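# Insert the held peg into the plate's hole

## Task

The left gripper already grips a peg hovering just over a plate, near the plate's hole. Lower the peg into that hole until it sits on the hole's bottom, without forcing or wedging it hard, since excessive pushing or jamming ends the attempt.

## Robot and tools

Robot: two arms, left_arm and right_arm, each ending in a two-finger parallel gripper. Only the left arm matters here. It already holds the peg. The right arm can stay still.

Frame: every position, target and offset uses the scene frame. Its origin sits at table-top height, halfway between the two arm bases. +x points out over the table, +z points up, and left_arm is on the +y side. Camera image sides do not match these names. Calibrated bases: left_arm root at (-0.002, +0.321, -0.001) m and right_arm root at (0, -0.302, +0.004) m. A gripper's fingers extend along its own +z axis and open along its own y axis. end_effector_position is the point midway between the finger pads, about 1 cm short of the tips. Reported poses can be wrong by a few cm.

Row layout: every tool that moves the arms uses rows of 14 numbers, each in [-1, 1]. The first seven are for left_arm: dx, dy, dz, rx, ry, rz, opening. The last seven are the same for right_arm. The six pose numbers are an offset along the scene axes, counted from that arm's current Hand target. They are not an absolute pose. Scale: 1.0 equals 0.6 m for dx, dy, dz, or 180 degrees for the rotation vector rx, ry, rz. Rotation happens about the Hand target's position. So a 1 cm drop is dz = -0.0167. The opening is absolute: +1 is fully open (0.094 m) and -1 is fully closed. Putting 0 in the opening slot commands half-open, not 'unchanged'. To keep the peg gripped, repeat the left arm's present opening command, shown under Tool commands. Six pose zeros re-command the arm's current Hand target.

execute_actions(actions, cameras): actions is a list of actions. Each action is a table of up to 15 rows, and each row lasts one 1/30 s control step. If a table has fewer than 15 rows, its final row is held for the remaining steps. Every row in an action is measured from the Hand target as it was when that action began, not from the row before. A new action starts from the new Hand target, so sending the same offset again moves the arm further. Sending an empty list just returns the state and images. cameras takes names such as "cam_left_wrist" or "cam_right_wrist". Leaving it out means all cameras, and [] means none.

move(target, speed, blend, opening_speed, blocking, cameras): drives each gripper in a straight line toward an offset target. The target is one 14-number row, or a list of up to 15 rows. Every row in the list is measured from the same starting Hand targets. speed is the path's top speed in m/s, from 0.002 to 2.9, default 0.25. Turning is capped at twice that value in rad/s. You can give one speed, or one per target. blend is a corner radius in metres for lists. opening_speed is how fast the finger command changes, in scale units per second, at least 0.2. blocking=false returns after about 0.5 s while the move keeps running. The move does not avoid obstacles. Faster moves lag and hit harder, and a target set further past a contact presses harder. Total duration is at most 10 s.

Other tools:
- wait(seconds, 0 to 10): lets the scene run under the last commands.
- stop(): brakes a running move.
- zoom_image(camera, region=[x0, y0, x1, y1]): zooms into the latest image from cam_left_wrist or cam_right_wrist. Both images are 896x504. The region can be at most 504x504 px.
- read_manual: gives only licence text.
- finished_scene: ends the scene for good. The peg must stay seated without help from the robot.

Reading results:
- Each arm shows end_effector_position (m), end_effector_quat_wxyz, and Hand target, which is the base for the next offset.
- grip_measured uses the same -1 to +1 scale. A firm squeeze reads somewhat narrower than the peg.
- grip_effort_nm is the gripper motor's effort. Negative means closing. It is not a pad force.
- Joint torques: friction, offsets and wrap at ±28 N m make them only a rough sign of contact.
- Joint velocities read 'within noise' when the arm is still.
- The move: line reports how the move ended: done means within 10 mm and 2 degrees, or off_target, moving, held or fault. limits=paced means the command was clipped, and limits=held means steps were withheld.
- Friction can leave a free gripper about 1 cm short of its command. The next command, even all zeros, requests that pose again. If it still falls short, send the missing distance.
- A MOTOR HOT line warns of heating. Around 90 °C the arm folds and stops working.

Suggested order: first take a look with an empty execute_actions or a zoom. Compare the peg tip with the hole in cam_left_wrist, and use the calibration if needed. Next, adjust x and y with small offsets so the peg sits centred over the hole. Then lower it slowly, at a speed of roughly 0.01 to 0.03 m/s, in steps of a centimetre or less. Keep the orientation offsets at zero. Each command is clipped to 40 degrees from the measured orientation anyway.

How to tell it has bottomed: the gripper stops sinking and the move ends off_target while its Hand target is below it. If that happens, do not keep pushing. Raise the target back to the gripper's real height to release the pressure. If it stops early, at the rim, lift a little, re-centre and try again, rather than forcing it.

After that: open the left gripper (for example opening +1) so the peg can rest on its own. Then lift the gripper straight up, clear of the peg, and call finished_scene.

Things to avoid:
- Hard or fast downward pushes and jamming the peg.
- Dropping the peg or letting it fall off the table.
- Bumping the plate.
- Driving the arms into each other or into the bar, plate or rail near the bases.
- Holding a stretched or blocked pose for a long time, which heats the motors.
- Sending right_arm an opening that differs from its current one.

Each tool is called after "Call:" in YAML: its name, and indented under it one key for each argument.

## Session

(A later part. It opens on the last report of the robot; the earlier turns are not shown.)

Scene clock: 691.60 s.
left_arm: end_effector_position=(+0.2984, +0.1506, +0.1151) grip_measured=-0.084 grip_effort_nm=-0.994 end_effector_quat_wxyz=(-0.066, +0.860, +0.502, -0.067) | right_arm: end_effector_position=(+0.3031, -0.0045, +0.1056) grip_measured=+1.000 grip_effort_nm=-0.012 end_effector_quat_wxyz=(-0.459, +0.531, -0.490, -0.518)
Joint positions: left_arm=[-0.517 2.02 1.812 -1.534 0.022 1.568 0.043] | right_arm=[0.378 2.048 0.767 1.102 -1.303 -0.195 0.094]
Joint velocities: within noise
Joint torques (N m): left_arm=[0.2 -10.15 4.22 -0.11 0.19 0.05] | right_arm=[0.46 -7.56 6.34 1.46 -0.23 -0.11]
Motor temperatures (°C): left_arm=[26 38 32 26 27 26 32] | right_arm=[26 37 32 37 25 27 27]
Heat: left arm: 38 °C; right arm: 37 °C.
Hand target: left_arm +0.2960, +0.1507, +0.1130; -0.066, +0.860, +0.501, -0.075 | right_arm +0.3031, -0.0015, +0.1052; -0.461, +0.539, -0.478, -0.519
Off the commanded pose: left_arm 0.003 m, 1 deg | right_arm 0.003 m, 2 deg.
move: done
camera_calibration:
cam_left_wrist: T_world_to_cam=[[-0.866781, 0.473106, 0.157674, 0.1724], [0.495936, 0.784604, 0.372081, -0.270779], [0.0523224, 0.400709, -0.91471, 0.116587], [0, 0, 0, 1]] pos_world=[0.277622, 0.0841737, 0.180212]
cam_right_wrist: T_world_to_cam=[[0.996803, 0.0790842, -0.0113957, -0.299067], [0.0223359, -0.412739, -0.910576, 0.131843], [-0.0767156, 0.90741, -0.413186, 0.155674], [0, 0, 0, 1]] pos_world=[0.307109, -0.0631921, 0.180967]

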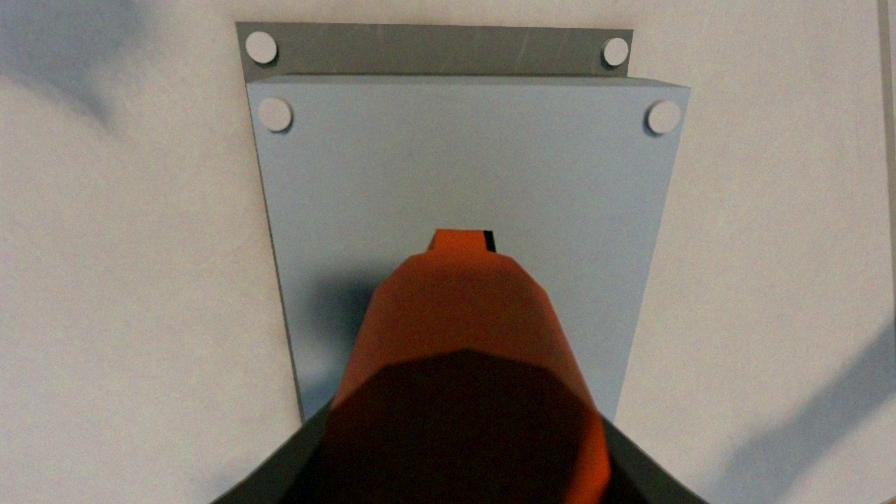

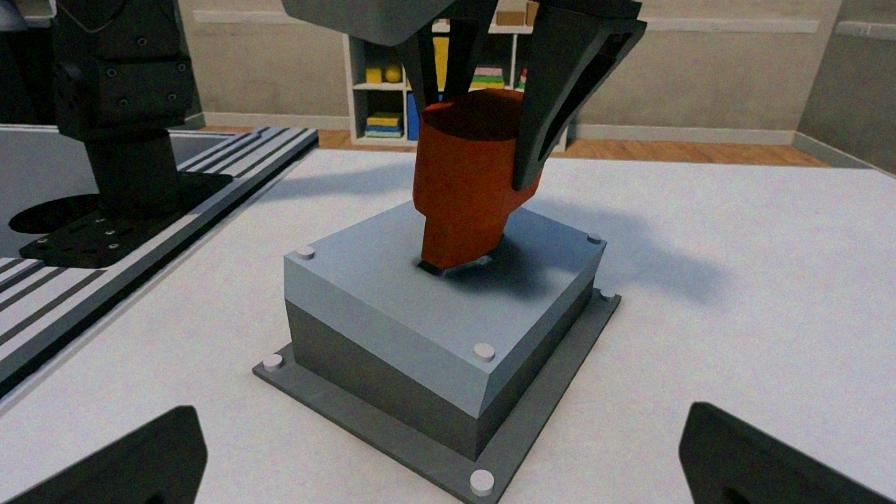

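Call:
zoom_image:
  camera: "cam_left_wrist"
  region: [220, 60, 340, 430]

Call:
zoom_image:
  camera: "cam_left_wrist"
  region: [590, 60, 710, 440]

Scaled by 1.362 from the camera's 896x504 image, which has a finer 1280x720 frame.

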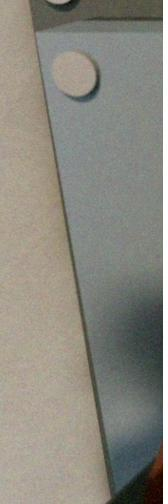

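Scaled by 1.326 from the camera's 896x504 image, which has a finer 1280x720 frame.

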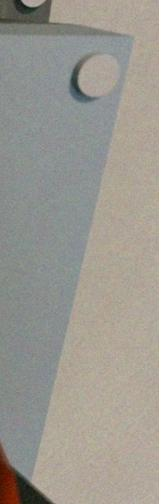

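Call:
zoom_image:
  camera: "cam_left_wrist"
  region: [235, 75, 295, 135]

Call:
zoom_image:
  camera: "cam_left_wrist"
  region: [270, 340, 330, 400]

Call:
zoom_image:
  camera: "cam_left_wrist"
  region: [640, 75, 700, 135]

Call:
zoom_image:
  camera: "cam_left_wrist"
  region: [590, 340, 650, 400]

Scaled by 8.400 from the camera's 896x504 image, which has a finer 1280x720 frame.

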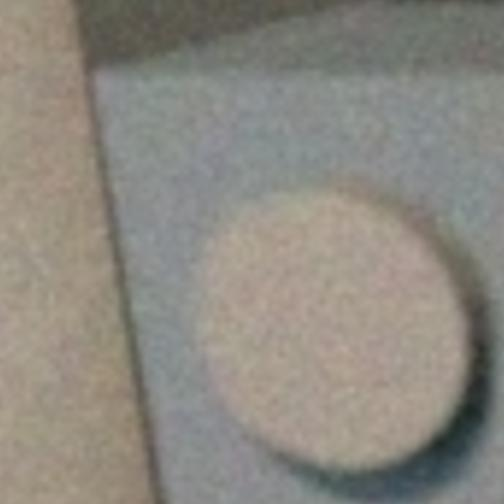

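Scaled by 8.400 from the camera's 896x504 image, which has a finer 1280x720 frame.

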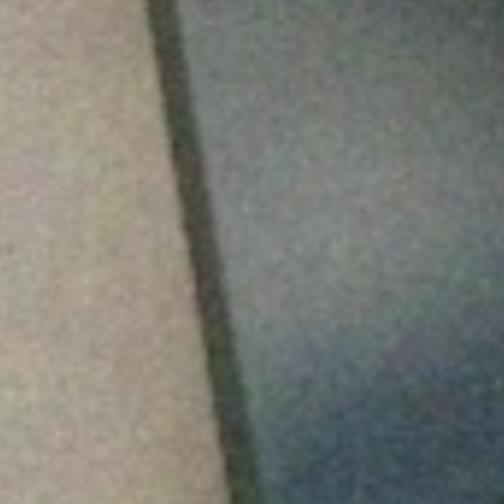

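Scaled by 8.400 from the camera's 896x504 image, which has a finer 1280x720 frame.

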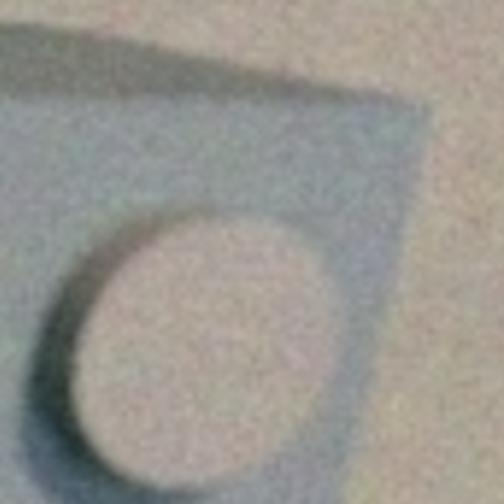

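Scaled by 8.400 from the camera's 896x504 image, which has a finer 1280x720 frame.

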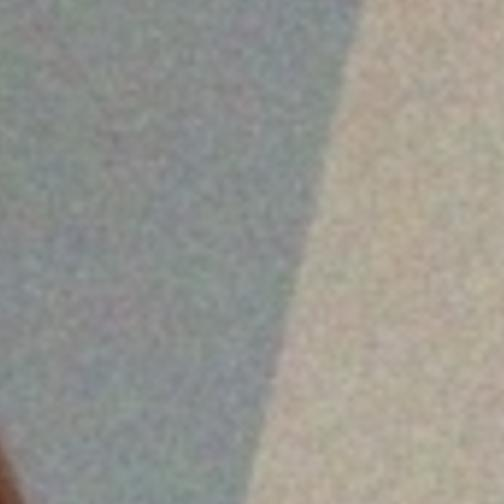

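Call:
zoom_image:
  camera: "cam_right_wrist"
  region: [270, 190, 430, 280]

Call:
zoom_image:
  camera: "cam_right_wrist"
  region: [460, 220, 640, 400]

Call:
zoom_image:
  camera: "cam_right_wrist"
  region: [240, 330, 520, 504]

Scaled by 3.150 from the camera's 896x504 image, which has a finer 1280x720 frame.

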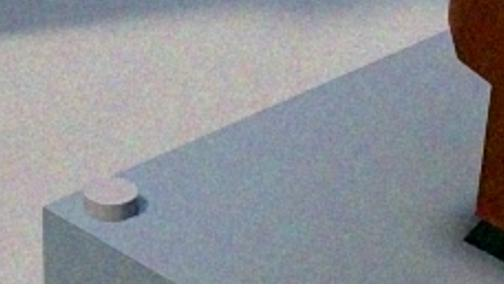

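Scaled by 2.800 from the camera's 896x504 image, which has a finer 1280x720 frame.

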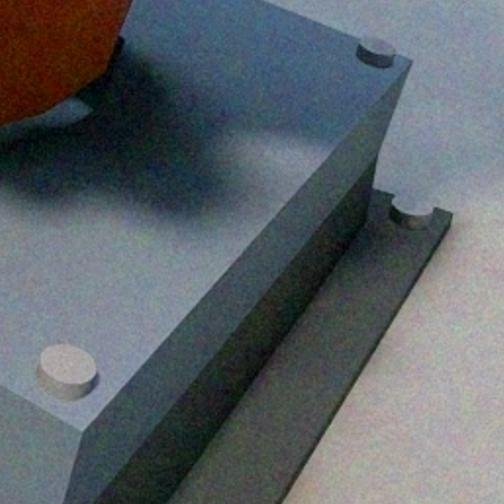

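Scaled by 1.800 from the camera's 896x504 image, which has a finer 1280x720 frame.

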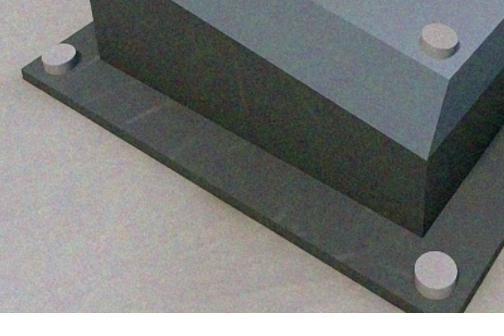

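Call:
zoom_image:
  camera: "cam_right_wrist"
  region: [0, 110, 340, 420]

Scaled by 1.482 from the camera's 896x504 image, which has a finer 1280x720 frame.

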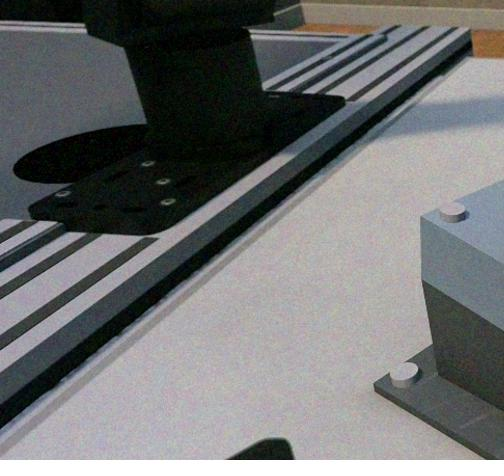

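Call:
zoom_image:
  camera: "cam_right_wrist"
  region: [0, 240, 120, 420]

Call:
zoom_image:
  camera: "cam_right_wrist"
  region: [200, 115, 330, 215]

Scaled by 2.800 from the camera's 896x504 image, which has a finer 1280x720 frame.

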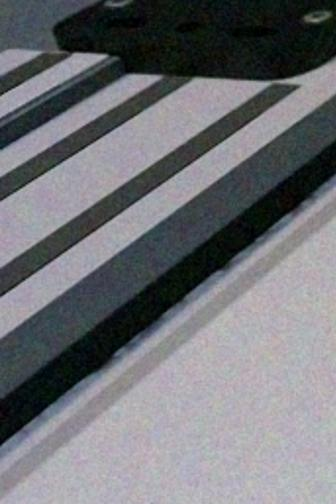

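Scaled by 3.877 from the camera's 896x504 image, which has a finer 1280x720 frame.

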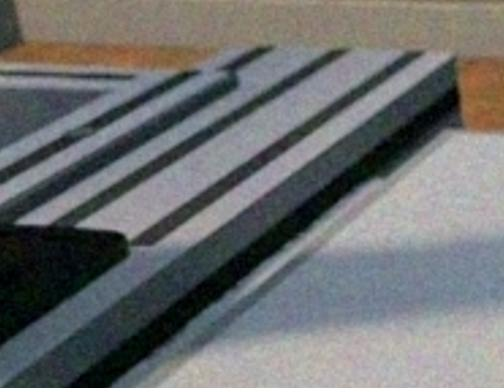

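Call:
zoom_image:
  camera: "cam_right_wrist"
  region: [500, 180, 620, 300]

Call:
zoom_image:
  camera: "cam_right_wrist"
  region: [440, 330, 540, 430]

Call:
zoom_image:
  camera: "cam_right_wrist"
  region: [270, 235, 370, 335]

Scaled by 4.200 from the camera's 896x504 image, which has a finer 1280x720 frame.

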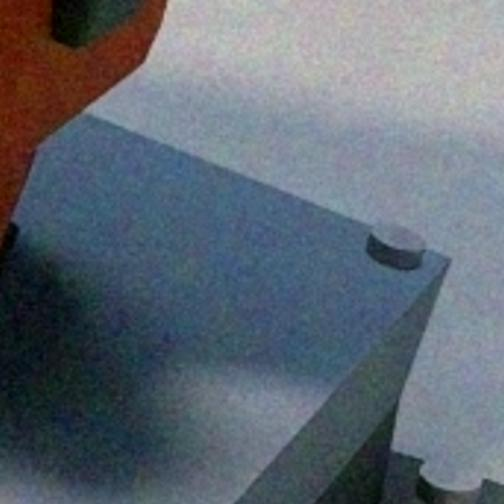

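Scaled by 5.040 from the camera's 896x504 image, which has a finer 1280x720 frame.

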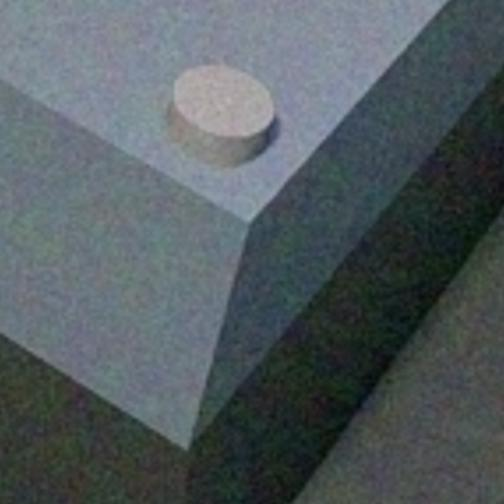

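Scaled by 5.040 from the camera's 896x504 image, which has a finer 1280x720 frame.

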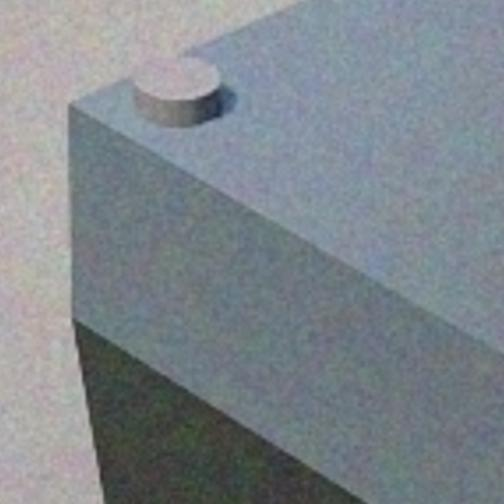

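Call:
zoom_image:
  camera: "cam_left_wrist"
  region: [235, 15, 355, 95]

Call:
zoom_image:
  camera: "cam_left_wrist"
  region: [580, 15, 700, 95]

Scaled by 4.200 from the camera's 896x504 image, which has a finer 1280x720 frame.

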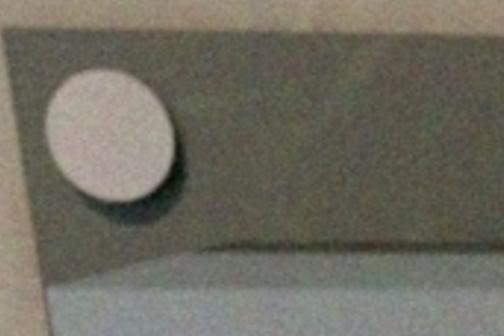

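Scaled by 4.200 from the camera's 896x504 image, which has a finer 1280x720 frame.

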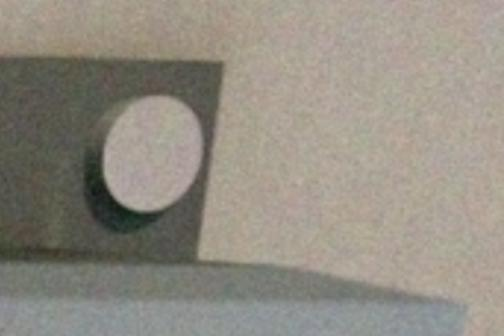

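Call:
move:
  target: [0, 0.0148, -0.005, -0.0212, 0.0121, 0.0045, -1, 0, 0, 0, 0, 0, 0, 1]
  speed: 0.04

Call:
zoom_image:
  camera: "cam_left_wrist"
  region: [400, 200, 520, 270]

Call:
zoom_image:
  camera: "cam_right_wrist"
  region: [395, 190, 525, 290]

Scene clock: 1040.33 s.
left_arm: end_effector_position=(+0.2994, +0.1606, +0.1073) grip_measured=-0.084 grip_effort_nm=-0.994 end_effector_quat_wxyz=(-0.053, +0.855, +0.505, -0.102) | right_arm: end_effector_position=(+0.3031, -0.0045, +0.1056) grip_measured=+1.000 grip_effort_nm=-0.017 end_effector_quat_wxyz=(-0.459, +0.531, -0.490, -0.518)
Joint positions: left_arm=[-0.456 2.02 1.777 -1.517 0.085 1.625 0.043] | right_arm=[0.378 2.048 0.767 1.102 -1.303 -0.195 0.094]
Joint velocities: within noise
Joint torques (N m): left_arm=[0.12 -11.33 4.26 -0.22 0.23 0.04] | right_arm=[0.5 -7.56 6.35 1.46 -0.23 -0.11]
Motor temperatures (°C): left_arm=[26 39 30 26 27 26 32] | right_arm=[26 37 31 37 25 27 27]
Heat: left arm: 39 °C; right arm: 37 °C.
Hand target: left_arm +0.2960, +0.1595, +0.1099; -0.046, +0.856, +0.503, -0.109 | right_arm +0.3031, -0.0015, +0.1052; -0.461, +0.539, -0.478, -0.519
Off the commanded pose: left_arm 0.004 m, 1 deg | right_arm 0.003 m, 2 deg.
move: done
camera_calibration:
cam_left_wrist: T_world_to_cam=[[-0.866671, 0.468178, 0.172313, 0.169025], [0.498876, 0.811799, 0.303489, -0.274162], [0.00220354, 0.348988, -0.937125, 0.131175], [0, 0, 0, 1]] pos_world=[0.282973, 0.0976516, 0.177007]
cam_right_wrist: T_world_to_cam=[[0.996803, 0.0790842, -0.0113957, -0.299067], [0.0223359, -0.412739, -0.910576, 0.131843], [-0.0767156, 0.90741, -0.413186, 0.155674], [0, 0, 0, 1]] pos_world=[0.307109, -0.0631921, 0.180967]

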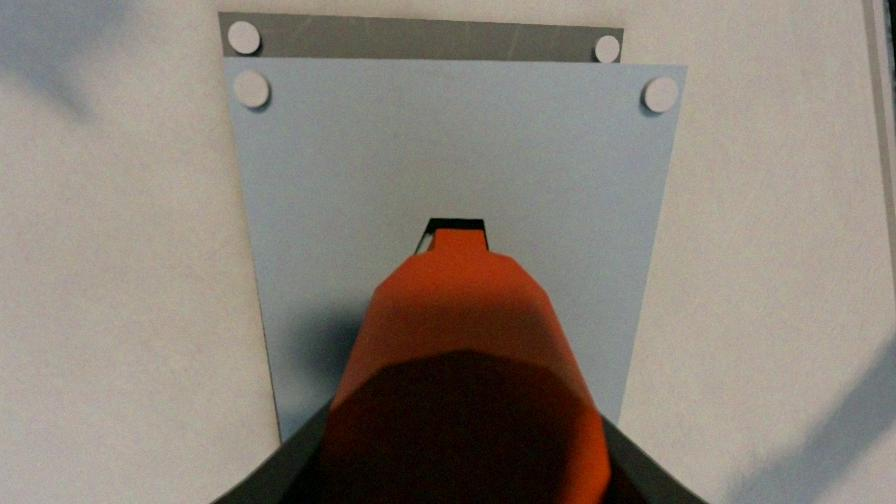

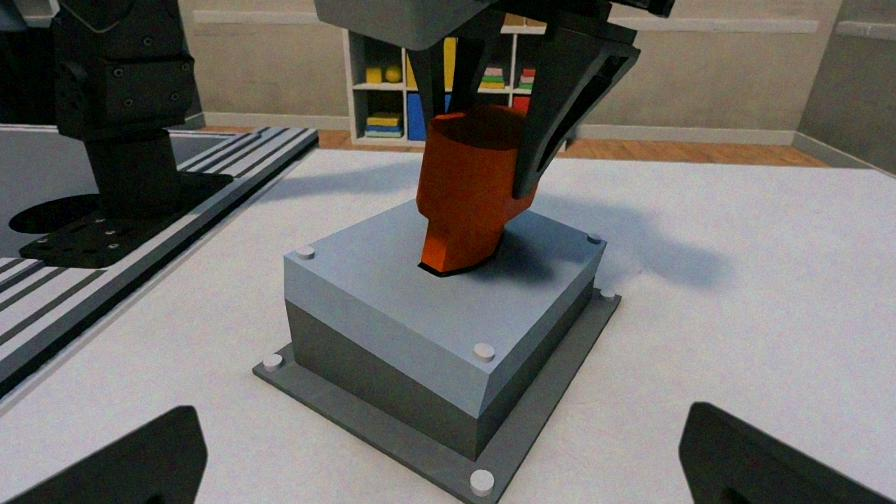

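Scaled by 4.200 from the camera's 896x504 image, which has a finer 1280x720 frame.

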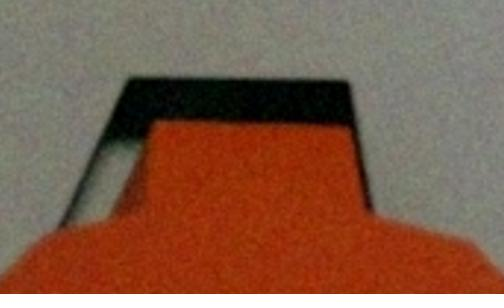

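Scaled by 3.877 from the camera's 896x504 image, which has a finer 1280x720 frame.

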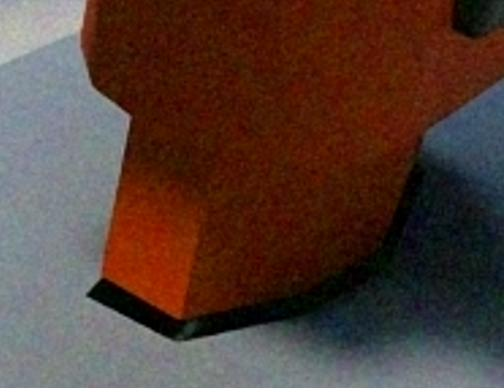

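Call:
move:
  target: [-0.0004, -0.0040, 0.0012, 0, 0, 0, -1, 0, 0, 0, 0, 0, 0, 1]
  speed: 0.02

Call:
zoom_image:
  camera: "cam_left_wrist"
  region: [400, 200, 520, 270]

Call:
zoom_image:
  camera: "cam_right_wrist"
  region: [395, 190, 525, 290]

Scene clock: 1113.23 s.
left_arm: end_effector_position=(+0.2993, +0.1603, +0.1074) grip_measured=-0.084 grip_effort_nm=-0.989 end_effector_quat_wxyz=(-0.052, +0.855, +0.505, -0.102) | right_arm: end_effector_position=(+0.3031, -0.0045, +0.1056) grip_measured=+1.000 grip_effort_nm=-0.012 end_effector_quat_wxyz=(-0.459, +0.531, -0.490, -0.518)
Joint positions: left_arm=[-0.456 2.02 1.777 -1.517 0.087 1.625 0.043] | right_arm=[0.378 2.048 0.767 1.102 -1.303 -0.195 0.094]
Joint velocities: within noise
Joint torques (N m): left_arm=[-0.28 -11.07 4.7 -0.26 0.23 0.05] | right_arm=[0.5 -7.58 6.34 1.47 -0.23 -0.11]
Motor temperatures (°C): left_arm=[26 39 29 26 27 26 32] | right_arm=[26 37 31 37 25 27 27]
Heat: left arm: 39 °C; right arm: 37 °C.
Hand target: left_arm +0.2957, +0.1571, +0.1107; -0.046, +0.856, +0.503, -0.109 | right_arm +0.3031, -0.0015, +0.1052; -0.461, +0.539, -0.478, -0.519
Off the commanded pose: left_arm 0.006 m, 1 deg | right_arm 0.003 m, 2 deg.
move: done
camera_calibration:
cam_left_wrist: T_world_to_cam=[[-0.866579, 0.468509, 0.171874, 0.169122], [0.499037, 0.812243, 0.302033, -0.273859], [0.00190188, 0.347507, -0.937676, 0.131664], [0, 0, 0, 1]] pos_world=[0.282973, 0.0974503, 0.177105]
cam_right_wrist: T_world_to_cam=[[0.996803, 0.0790842, -0.0113957, -0.299067], [0.0223359, -0.412739, -0.910576, 0.131843], [-0.0767156, 0.90741, -0.413186, 0.155674], [0, 0, 0, 1]] pos_world=[0.307109, -0.0631921, 0.180967]

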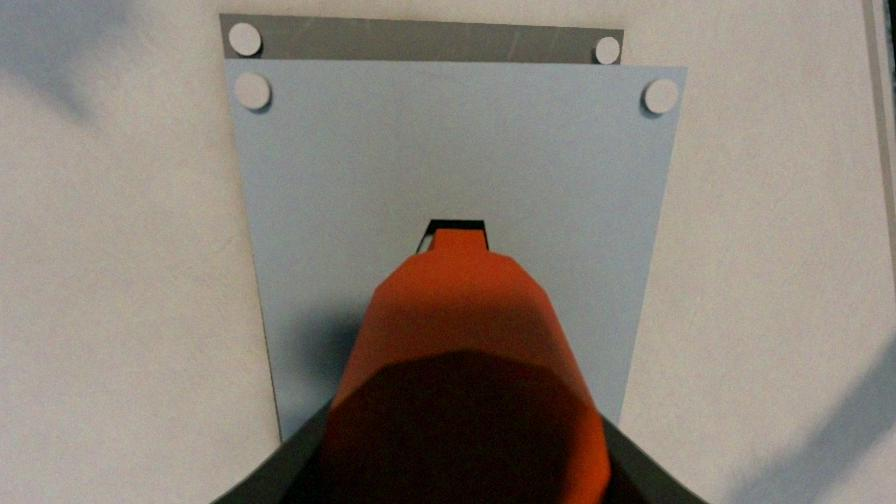

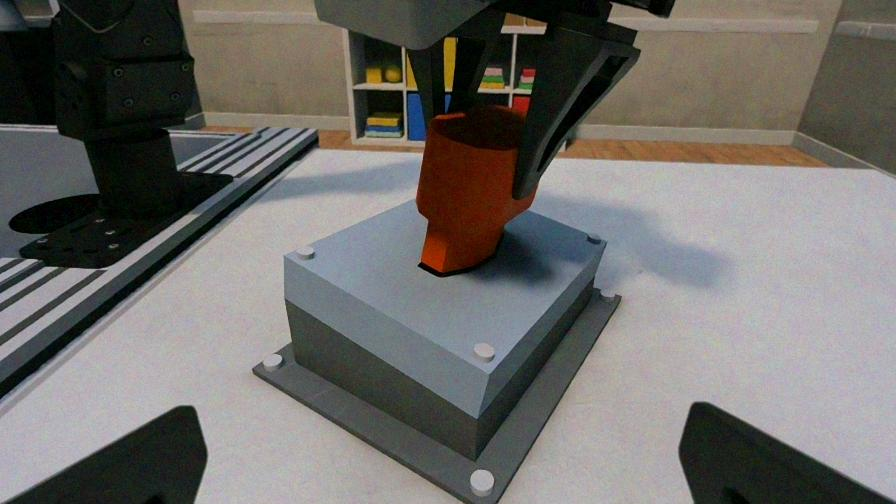

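Scaled by 4.200 from the camera's 896x504 image, which has a finer 1280x720 frame.

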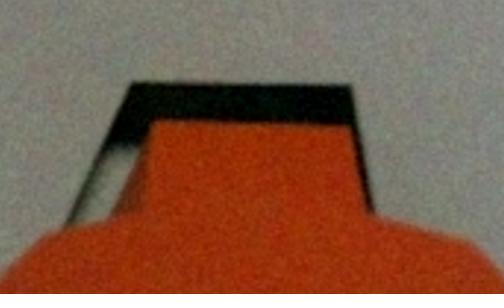

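Scaled by 3.877 from the camera's 896x504 image, which has a finer 1280x720 frame.

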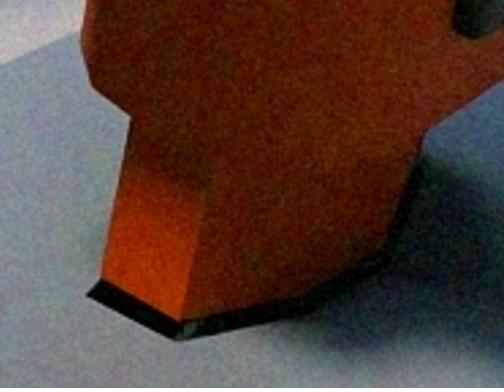

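Call:
move:
  target: [0, -0.0020, 0, 0, 0, 0, -1, 0, 0, 0, 0, 0, 0, 1]
  speed: 0.02
  cameras: ["cam_left_wrist"]

Scene clock: 1127.20 s.
left_arm: end_effector_position=(+0.2993, +0.1603, +0.1074) grip_measured=-0.084 grip_effort_nm=-0.994 end_effector_quat_wxyz=(-0.052, +0.855, +0.505, -0.103) | right_arm: end_effector_position=(+0.3031, -0.0045, +0.1056) grip_measured=+1.000 grip_effort_nm=-0.007 end_effector_quat_wxyz=(-0.459, +0.531, -0.490, -0.518)
Joint positions: left_arm=[-0.456 2.02 1.777 -1.517 0.087 1.625 0.043] | right_arm=[0.378 2.048 0.767 1.102 -1.303 -0.195 0.094]
Joint velocities: within noise
Joint torques (N m): left_arm=[-0.57 -11 4.93 -0.26 0.26 -0.02] | right_arm=[0.49 -7.58 6.35 1.47 -0.23 -0.11]
Motor temperatures (°C): left_arm=[26 39 29 26 27 26 32] | right_arm=[26 37 31 37 25 27 27]
Heat: left arm: 39 °C; right arm: 37 °C.
Hand target: left_arm +0.2957, +0.1560, +0.1107; -0.046, +0.856, +0.503, -0.109 | right_arm +0.3031, -0.0015, +0.1052; -0.461, +0.539, -0.478, -0.519
Off the commanded pose: left_arm 0.007 m, 1 deg | right_arm 0.003 m, 2 deg.
move: done
camera_calibration:
cam_left_wrist: T_world_to_cam=[[-0.866567, 0.468559, 0.171798, 0.169041], [0.499057, 0.812355, 0.301696, -0.273766], [0.00180181, 0.347177, -0.937798, 0.131746], [0, 0, 0, 1]] pos_world=[0.282873, 0.09745, 0.177105]
Images, in order (width x height): cam_left_wrist 896x504.

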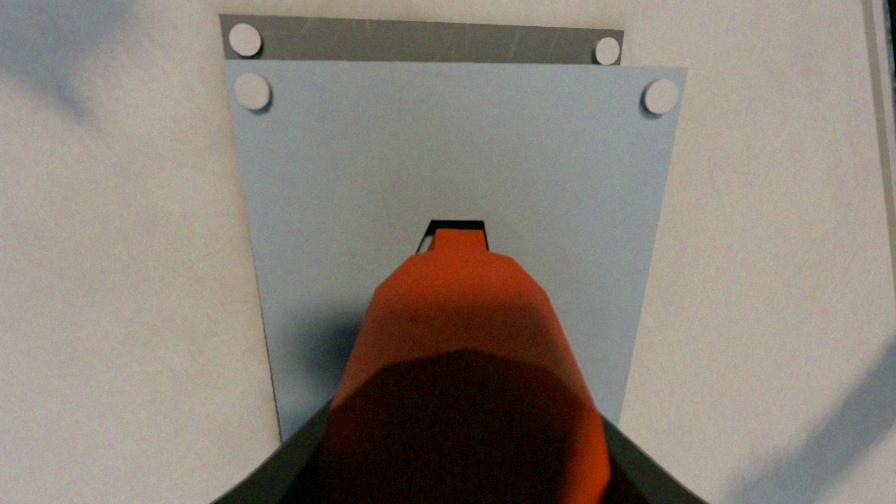

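Call:
move:
  target: [0, -0.0020, 0, 0, 0, 0, -1, 0, 0, 0, 0, 0, 0, 1]
  speed: 0.02
  cameras: ["cam_left_wrist"]

Scene clock: 1133.63 s.
left_arm: end_effector_position=(+0.2993, +0.1601, +0.1074) grip_measured=-0.084 grip_effort_nm=-0.999 end_effector_quat_wxyz=(-0.052, +0.855, +0.505, -0.103) | right_arm: end_effector_position=(+0.3031, -0.0045, +0.1056) grip_measured=+1.000 grip_effort_nm=-0.012 end_effector_quat_wxyz=(-0.459, +0.531, -0.490, -0.518)
Joint positions: left_arm=[-0.456 2.02 1.777 -1.517 0.088 1.625 0.043] | right_arm=[0.378 2.048 0.767 1.102 -1.303 -0.195 0.094]
Joint velocities: within noise
Joint torques (N m): left_arm=[-0.72 -10.78 5.18 -0.25 0.25 -0.02] | right_arm=[0.49 -7.57 6.34 1.45 -0.24 -0.11]
Motor temperatures (°C): left_arm=[26 39 29 26 27 26 32] | right_arm=[26 37 31 37 25 27 27]
Heat: left arm: 39 °C; right arm: 37 °C.
Hand target: left_arm +0.2957, +0.1547, +0.1107; -0.046, +0.856, +0.503, -0.109 | right_arm +0.3031, -0.0015, +0.1052; -0.461, +0.539, -0.478, -0.519
Off the commanded pose: left_arm 0.007 m, 1 deg | right_arm 0.003 m, 2 deg.
move: done
camera_calibration:
cam_left_wrist: T_world_to_cam=[[-0.866577, 0.468531, 0.171821, 0.169072], [0.499041, 0.812624, 0.300999, -0.273612], [0.00140192, 0.346585, -0.938018, 0.132084], [0, 0, 0, 1]] pos_world=[0.282872, 0.0973497, 0.177204]
Images, in order (width x height): cam_left_wrist 896x504.

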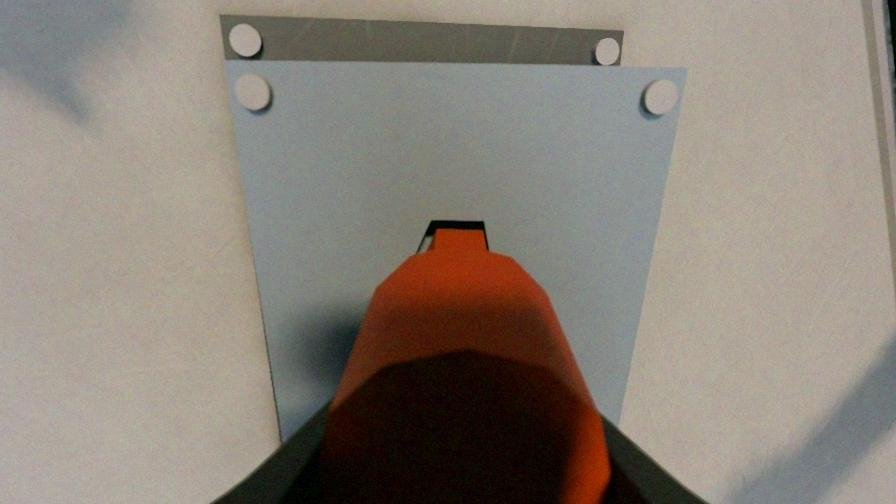

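Call:
move:
  target: [0, -0.0025, 0, 0, 0, 0, -1, 0, 0, 0, 0, 0, 0, 1]
  speed: 0.02
  cameras: ["cam_left_wrist"]

Scene clock: 1140.37 s.
left_arm: end_effector_position=(+0.2992, +0.1601, +0.1074) grip_measured=-0.084 grip_effort_nm=-0.989 end_effector_quat_wxyz=(-0.052, +0.855, +0.506, -0.103) | right_arm: end_effector_position=(+0.3031, -0.0045, +0.1056) grip_measured=+1.000 grip_effort_nm=-0.002 end_effector_quat_wxyz=(-0.459, +0.531, -0.490, -0.518)
Joint positions: left_arm=[-0.456 2.02 1.777 -1.517 0.088 1.622 0.043] | right_arm=[0.378 2.048 0.767 1.102 -1.303 -0.195 0.094]
Joint velocities: within noise
Joint torques (N m): left_arm=[-0.94 -10.59 5.38 -0.27 0.28 -0.02] | right_arm=[0.5 -7.56 6.34 1.46 -0.24 -0.11]
Motor temperatures (°C): left_arm=[26 39 29 26 27 26 32] | right_arm=[26 37 31 37 25 27 27]
Heat: left arm: 39 °C; right arm: 37 °C.
Hand target: left_arm +0.2957, +0.1533, +0.1107; -0.046, +0.856, +0.503, -0.109 | right_arm +0.3031, -0.0015, +0.1052; -0.461, +0.539, -0.478, -0.519
Off the commanded pose: left_arm 0.008 m, 1 deg | right_arm 0.003 m, 2 deg.
move: done
camera_calibration:
cam_left_wrist: T_world_to_cam=[[-0.867961, 0.465832, 0.172175, 0.169879], [0.496632, 0.814044, 0.301146, -0.273114], [0.000125098, 0.34689, -0.937906, 0.132429], [0, 0, 0, 1]] pos_world=[0.283069, 0.0972535, 0.177204]
Images, in order (width x height): cam_left_wrist 896x504.

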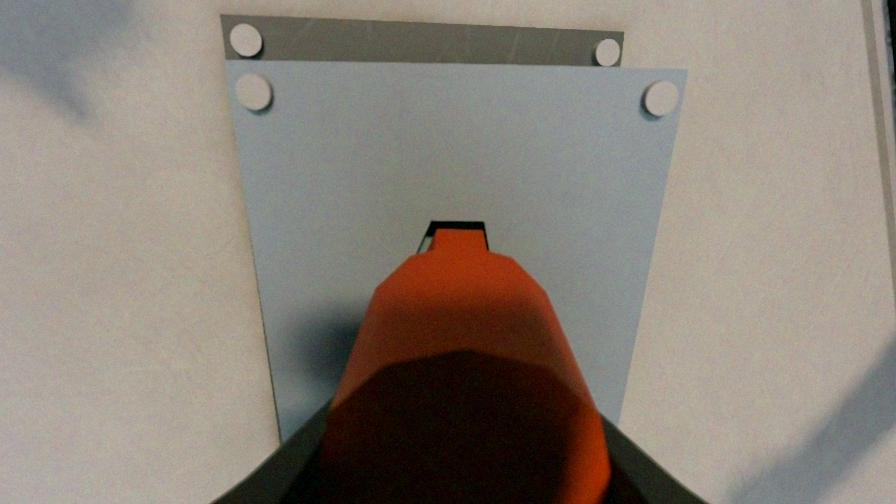

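Call:
move:
  target: [0, -0.0025, 0.001, 0, 0, 0, -1, 0, 0, 0, 0, 0, 0, 1]
  speed: 0.02
  cameras: ["cam_left_wrist"]

Scene clock: 1146.00 s.
left_arm: end_effector_position=(+0.2983, +0.1584, +0.1075) grip_measured=-0.084 grip_effort_nm=-0.994 end_effector_quat_wxyz=(-0.052, +0.855, +0.506, -0.103) | right_arm: end_effector_position=(+0.3031, -0.0045, +0.1056) grip_measured=+1.000 grip_effort_nm=-0.007 end_effector_quat_wxyz=(-0.459, +0.531, -0.490, -0.518)
Joint positions: left_arm=[-0.461 2.02 1.777 -1.517 0.089 1.619 0.043] | right_arm=[0.378 2.048 0.767 1.102 -1.303 -0.195 0.094]
Joint velocities: within noise
Joint torques (N m): left_arm=[-0.77 -10.29 5.81 -0.32 0.25 -0.02] | right_arm=[0.5 -7.56 6.34 1.46 -0.23 -0.11]
Motor temperatures (°C): left_arm=[26 39 29 26 27 26 32] | right_arm=[26 37 31 37 25 27 27]
Heat: left arm: 39 °C; right arm: 37 °C.
Hand target: left_arm +0.2958, +0.1518, +0.1113; -0.046, +0.856, +0.503, -0.109 | right_arm +0.3031, -0.0015, +0.1052; -0.461, +0.539, -0.478, -0.519
Off the commanded pose: left_arm 0.008 m, 1 deg | right_arm 0.003 m, 2 deg.
move: done
camera_calibration:
cam_left_wrist: T_world_to_cam=[[-0.867095, 0.467365, 0.172383, 0.169378], [0.498142, 0.813167, 0.301021, -0.271553], [0.000510595, 0.346885, -0.937908, 0.132911], [0, 0, 0, 1]] pos_world=[0.282071, 0.0955515, 0.177204]
Images, in order (width x height): cam_left_wrist 896x504.

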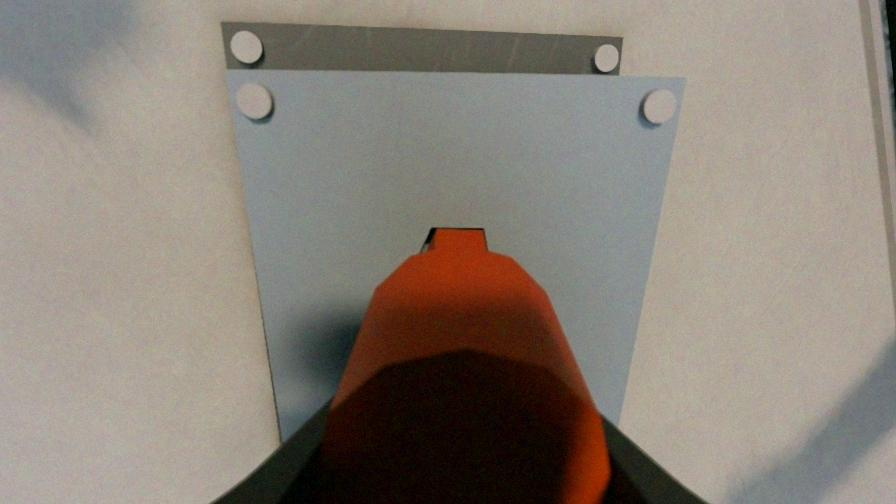

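Call:
zoom_image:
  camera: "cam_left_wrist"
  region: [400, 200, 520, 270]

Call:
execute_actions:
  actions: []

Call:
zoom_image:
  camera: "cam_right_wrist"
  region: [395, 190, 525, 290]

Scaled by 4.200 from the camera's 896x504 image, which has a finer 1280x720 frame.

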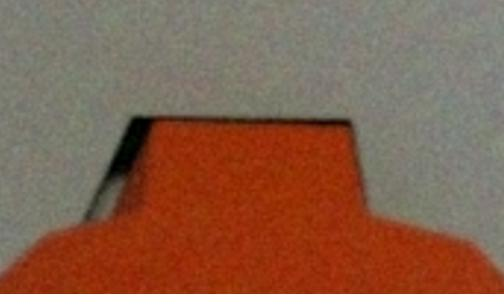

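Scene clock: 1149.30 s.
left_arm: end_effector_position=(+0.2983, +0.1583, +0.1075) grip_measured=-0.084 grip_effort_nm=-0.999 end_effector_quat_wxyz=(-0.052, +0.855, +0.506, -0.103) | right_arm: end_effector_position=(+0.3031, -0.0045, +0.1056) grip_measured=+1.000 grip_effort_nm=-0.017 end_effector_quat_wxyz=(-0.459, +0.531, -0.490, -0.518)
Joint positions: left_arm=[-0.461 2.02 1.777 -1.517 0.089 1.619 0.043] | right_arm=[0.378 2.048 0.767 1.102 -1.303 -0.195 0.094]
Joint velocities: within noise
Joint torques (N m): left_arm=[-0.8 -10.35 5.89 -0.29 0.24 -0.06] | right_arm=[0.5 -7.57 6.35 1.47 -0.23 -0.11]
Motor temperatures (°C): left_arm=[26 39 29 26 27 26 32] | right_arm=[26 37 31 37 25 27 27]
Heat: left arm: 39 °C; right arm: 37 °C.
Hand target: left_arm +0.2957, +0.1518, +0.1113; -0.046, +0.856, +0.503, -0.109 | right_arm +0.3031, -0.0015, +0.1052; -0.461, +0.539, -0.478, -0.519
Tool commands: left_gripper/opening=-1.0 right_gripper/opening=+1.0
Off the commanded pose: left_arm 0.008 m, 1 deg | right_arm 0.003 m, 2 deg.
camera_calibration:
cam_left_wrist: T_world_to_cam=[[-0.867269, 0.46703, 0.172416, 0.169435], [0.497839, 0.813448, 0.300762, -0.271478], [0.000213577, 0.346677, -0.937985, 0.133122], [0, 0, 0, 1]] pos_world=[0.28207, 0.0955518, 0.177303]
cam_right_wrist: T_world_to_cam=[[0.996803, 0.0790842, -0.0113957, -0.299067], [0.0223359, -0.412739, -0.910576, 0.131843], [-0.0767156, 0.90741, -0.413186, 0.155674], [0, 0, 0, 1]] pos_world=[0.307109, -0.0631921, 0.180967]

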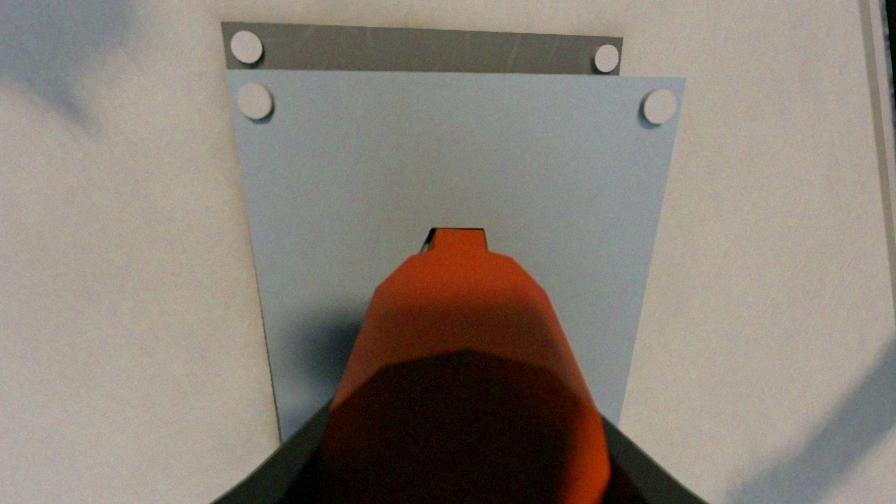

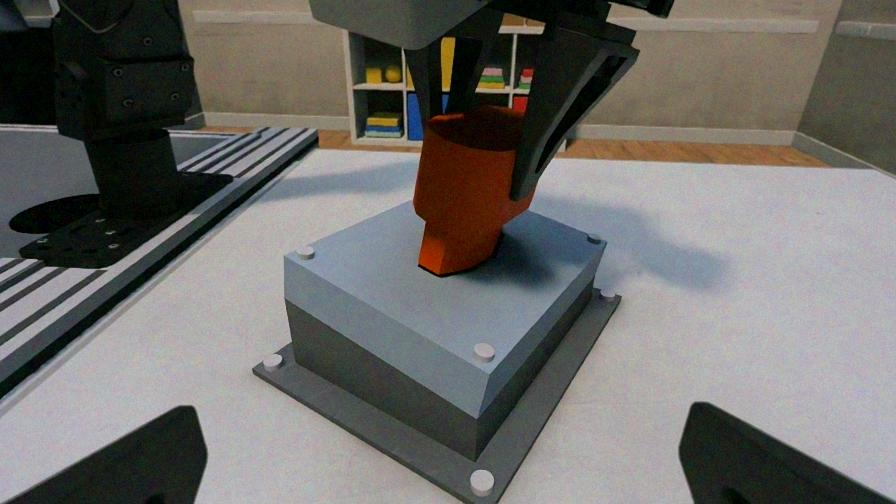

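Scaled by 3.877 from the camera's 896x504 image, which has a finer 1280x720 frame.

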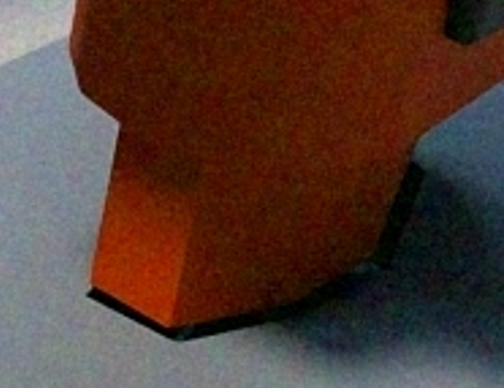

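Call:
move:
  target: [0.0041, 0.0072, 0, 0.00034, -0.00114, -0.0001, -1, 0, 0, 0, 0, 0, 0, 1]
  speed: 0.03

Call:
zoom_image:
  camera: "cam_left_wrist"
  region: [400, 200, 520, 270]

Call:
zoom_image:
  camera: "cam_right_wrist"
  region: [395, 190, 525, 290]

Scene clock: 1211.60 s.
left_arm: end_effector_position=(+0.2983, +0.1583, +0.1075) grip_measured=-0.084 grip_effort_nm=-0.999 end_effector_quat_wxyz=(-0.052, +0.855, +0.506, -0.103) | right_arm: end_effector_position=(+0.3031, -0.0045, +0.1056) grip_measured=+1.000 grip_effort_nm=-0.017 end_effector_quat_wxyz=(-0.459, +0.531, -0.490, -0.518)
Joint positions: left_arm=[-0.461 2.02 1.777 -1.517 0.089 1.619 0.043] | right_arm=[0.378 2.048 0.767 1.102 -1.303 -0.195 0.094]
Joint velocities: within noise
Joint torques (N m): left_arm=[-0.05 -10.33 5.85 -0.28 0.17 0.06] | right_arm=[0.49 -7.56 6.34 1.45 -0.23 -0.11]
Motor temperatures (°C): left_arm=[26 39 29 26 27 26 32] | right_arm=[26 36 31 37 25 27 27]
Heat: left arm: 39 °C; right arm: 37 °C.
Hand target: left_arm +0.2982, +0.1561, +0.1113; -0.046, +0.856, +0.503, -0.107 | right_arm +0.3031, -0.0015, +0.1052; -0.461, +0.539, -0.478, -0.519
Off the commanded pose: left_arm 0.004 m, 1 deg | right_arm 0.003 m, 2 deg.
move: done
camera_calibration:
cam_left_wrist: T_world_to_cam=[[-0.867269, 0.46703, 0.172416, 0.169435], [0.497839, 0.813448, 0.300762, -0.271478], [0.000213577, 0.346677, -0.937985, 0.133122], [0, 0, 0, 1]] pos_world=[0.28207, 0.0955518, 0.177303]
cam_right_wrist: T_world_to_cam=[[0.996803, 0.0790842, -0.0113957, -0.299067], [0.0223359, -0.412739, -0.910576, 0.131843], [-0.0767156, 0.90741, -0.413186, 0.155674], [0, 0, 0, 1]] pos_world=[0.307109, -0.0631921, 0.180967]

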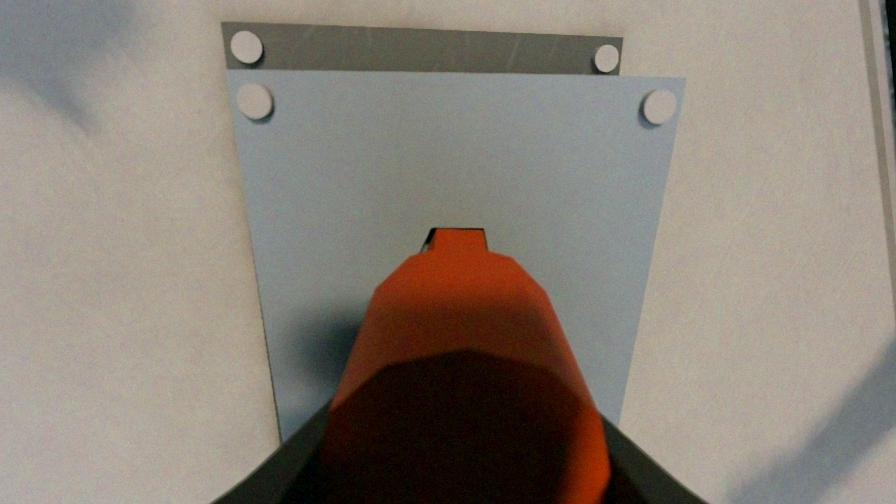

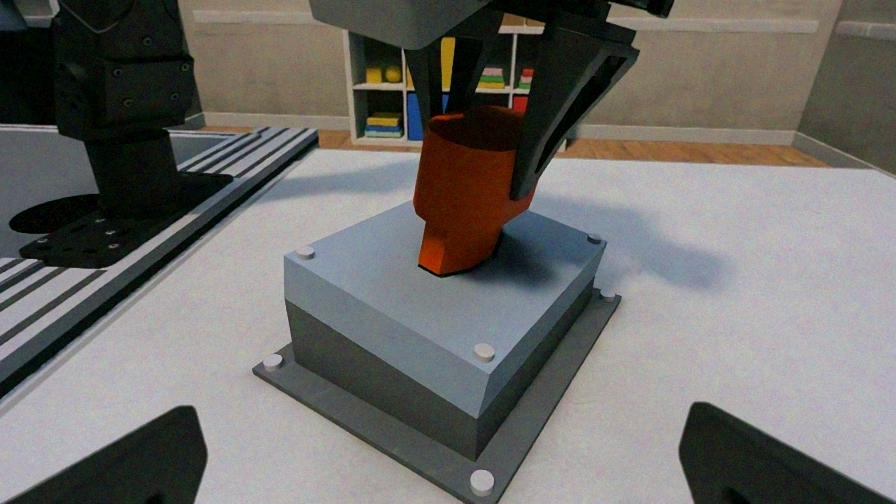

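Scaled by 4.200 from the camera's 896x504 image, which has a finer 1280x720 frame.

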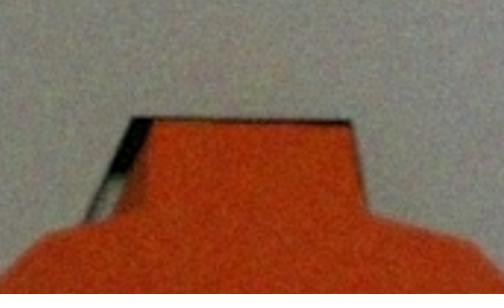

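Scaled by 3.877 from the camera's 896x504 image, which has a finer 1280x720 frame.

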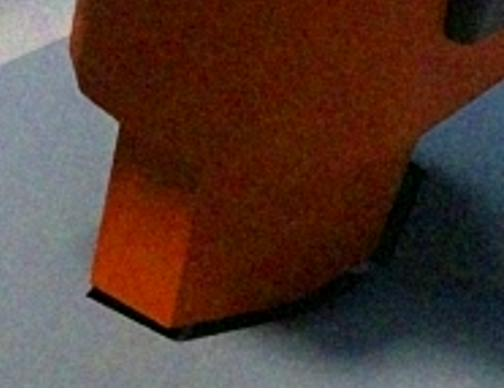

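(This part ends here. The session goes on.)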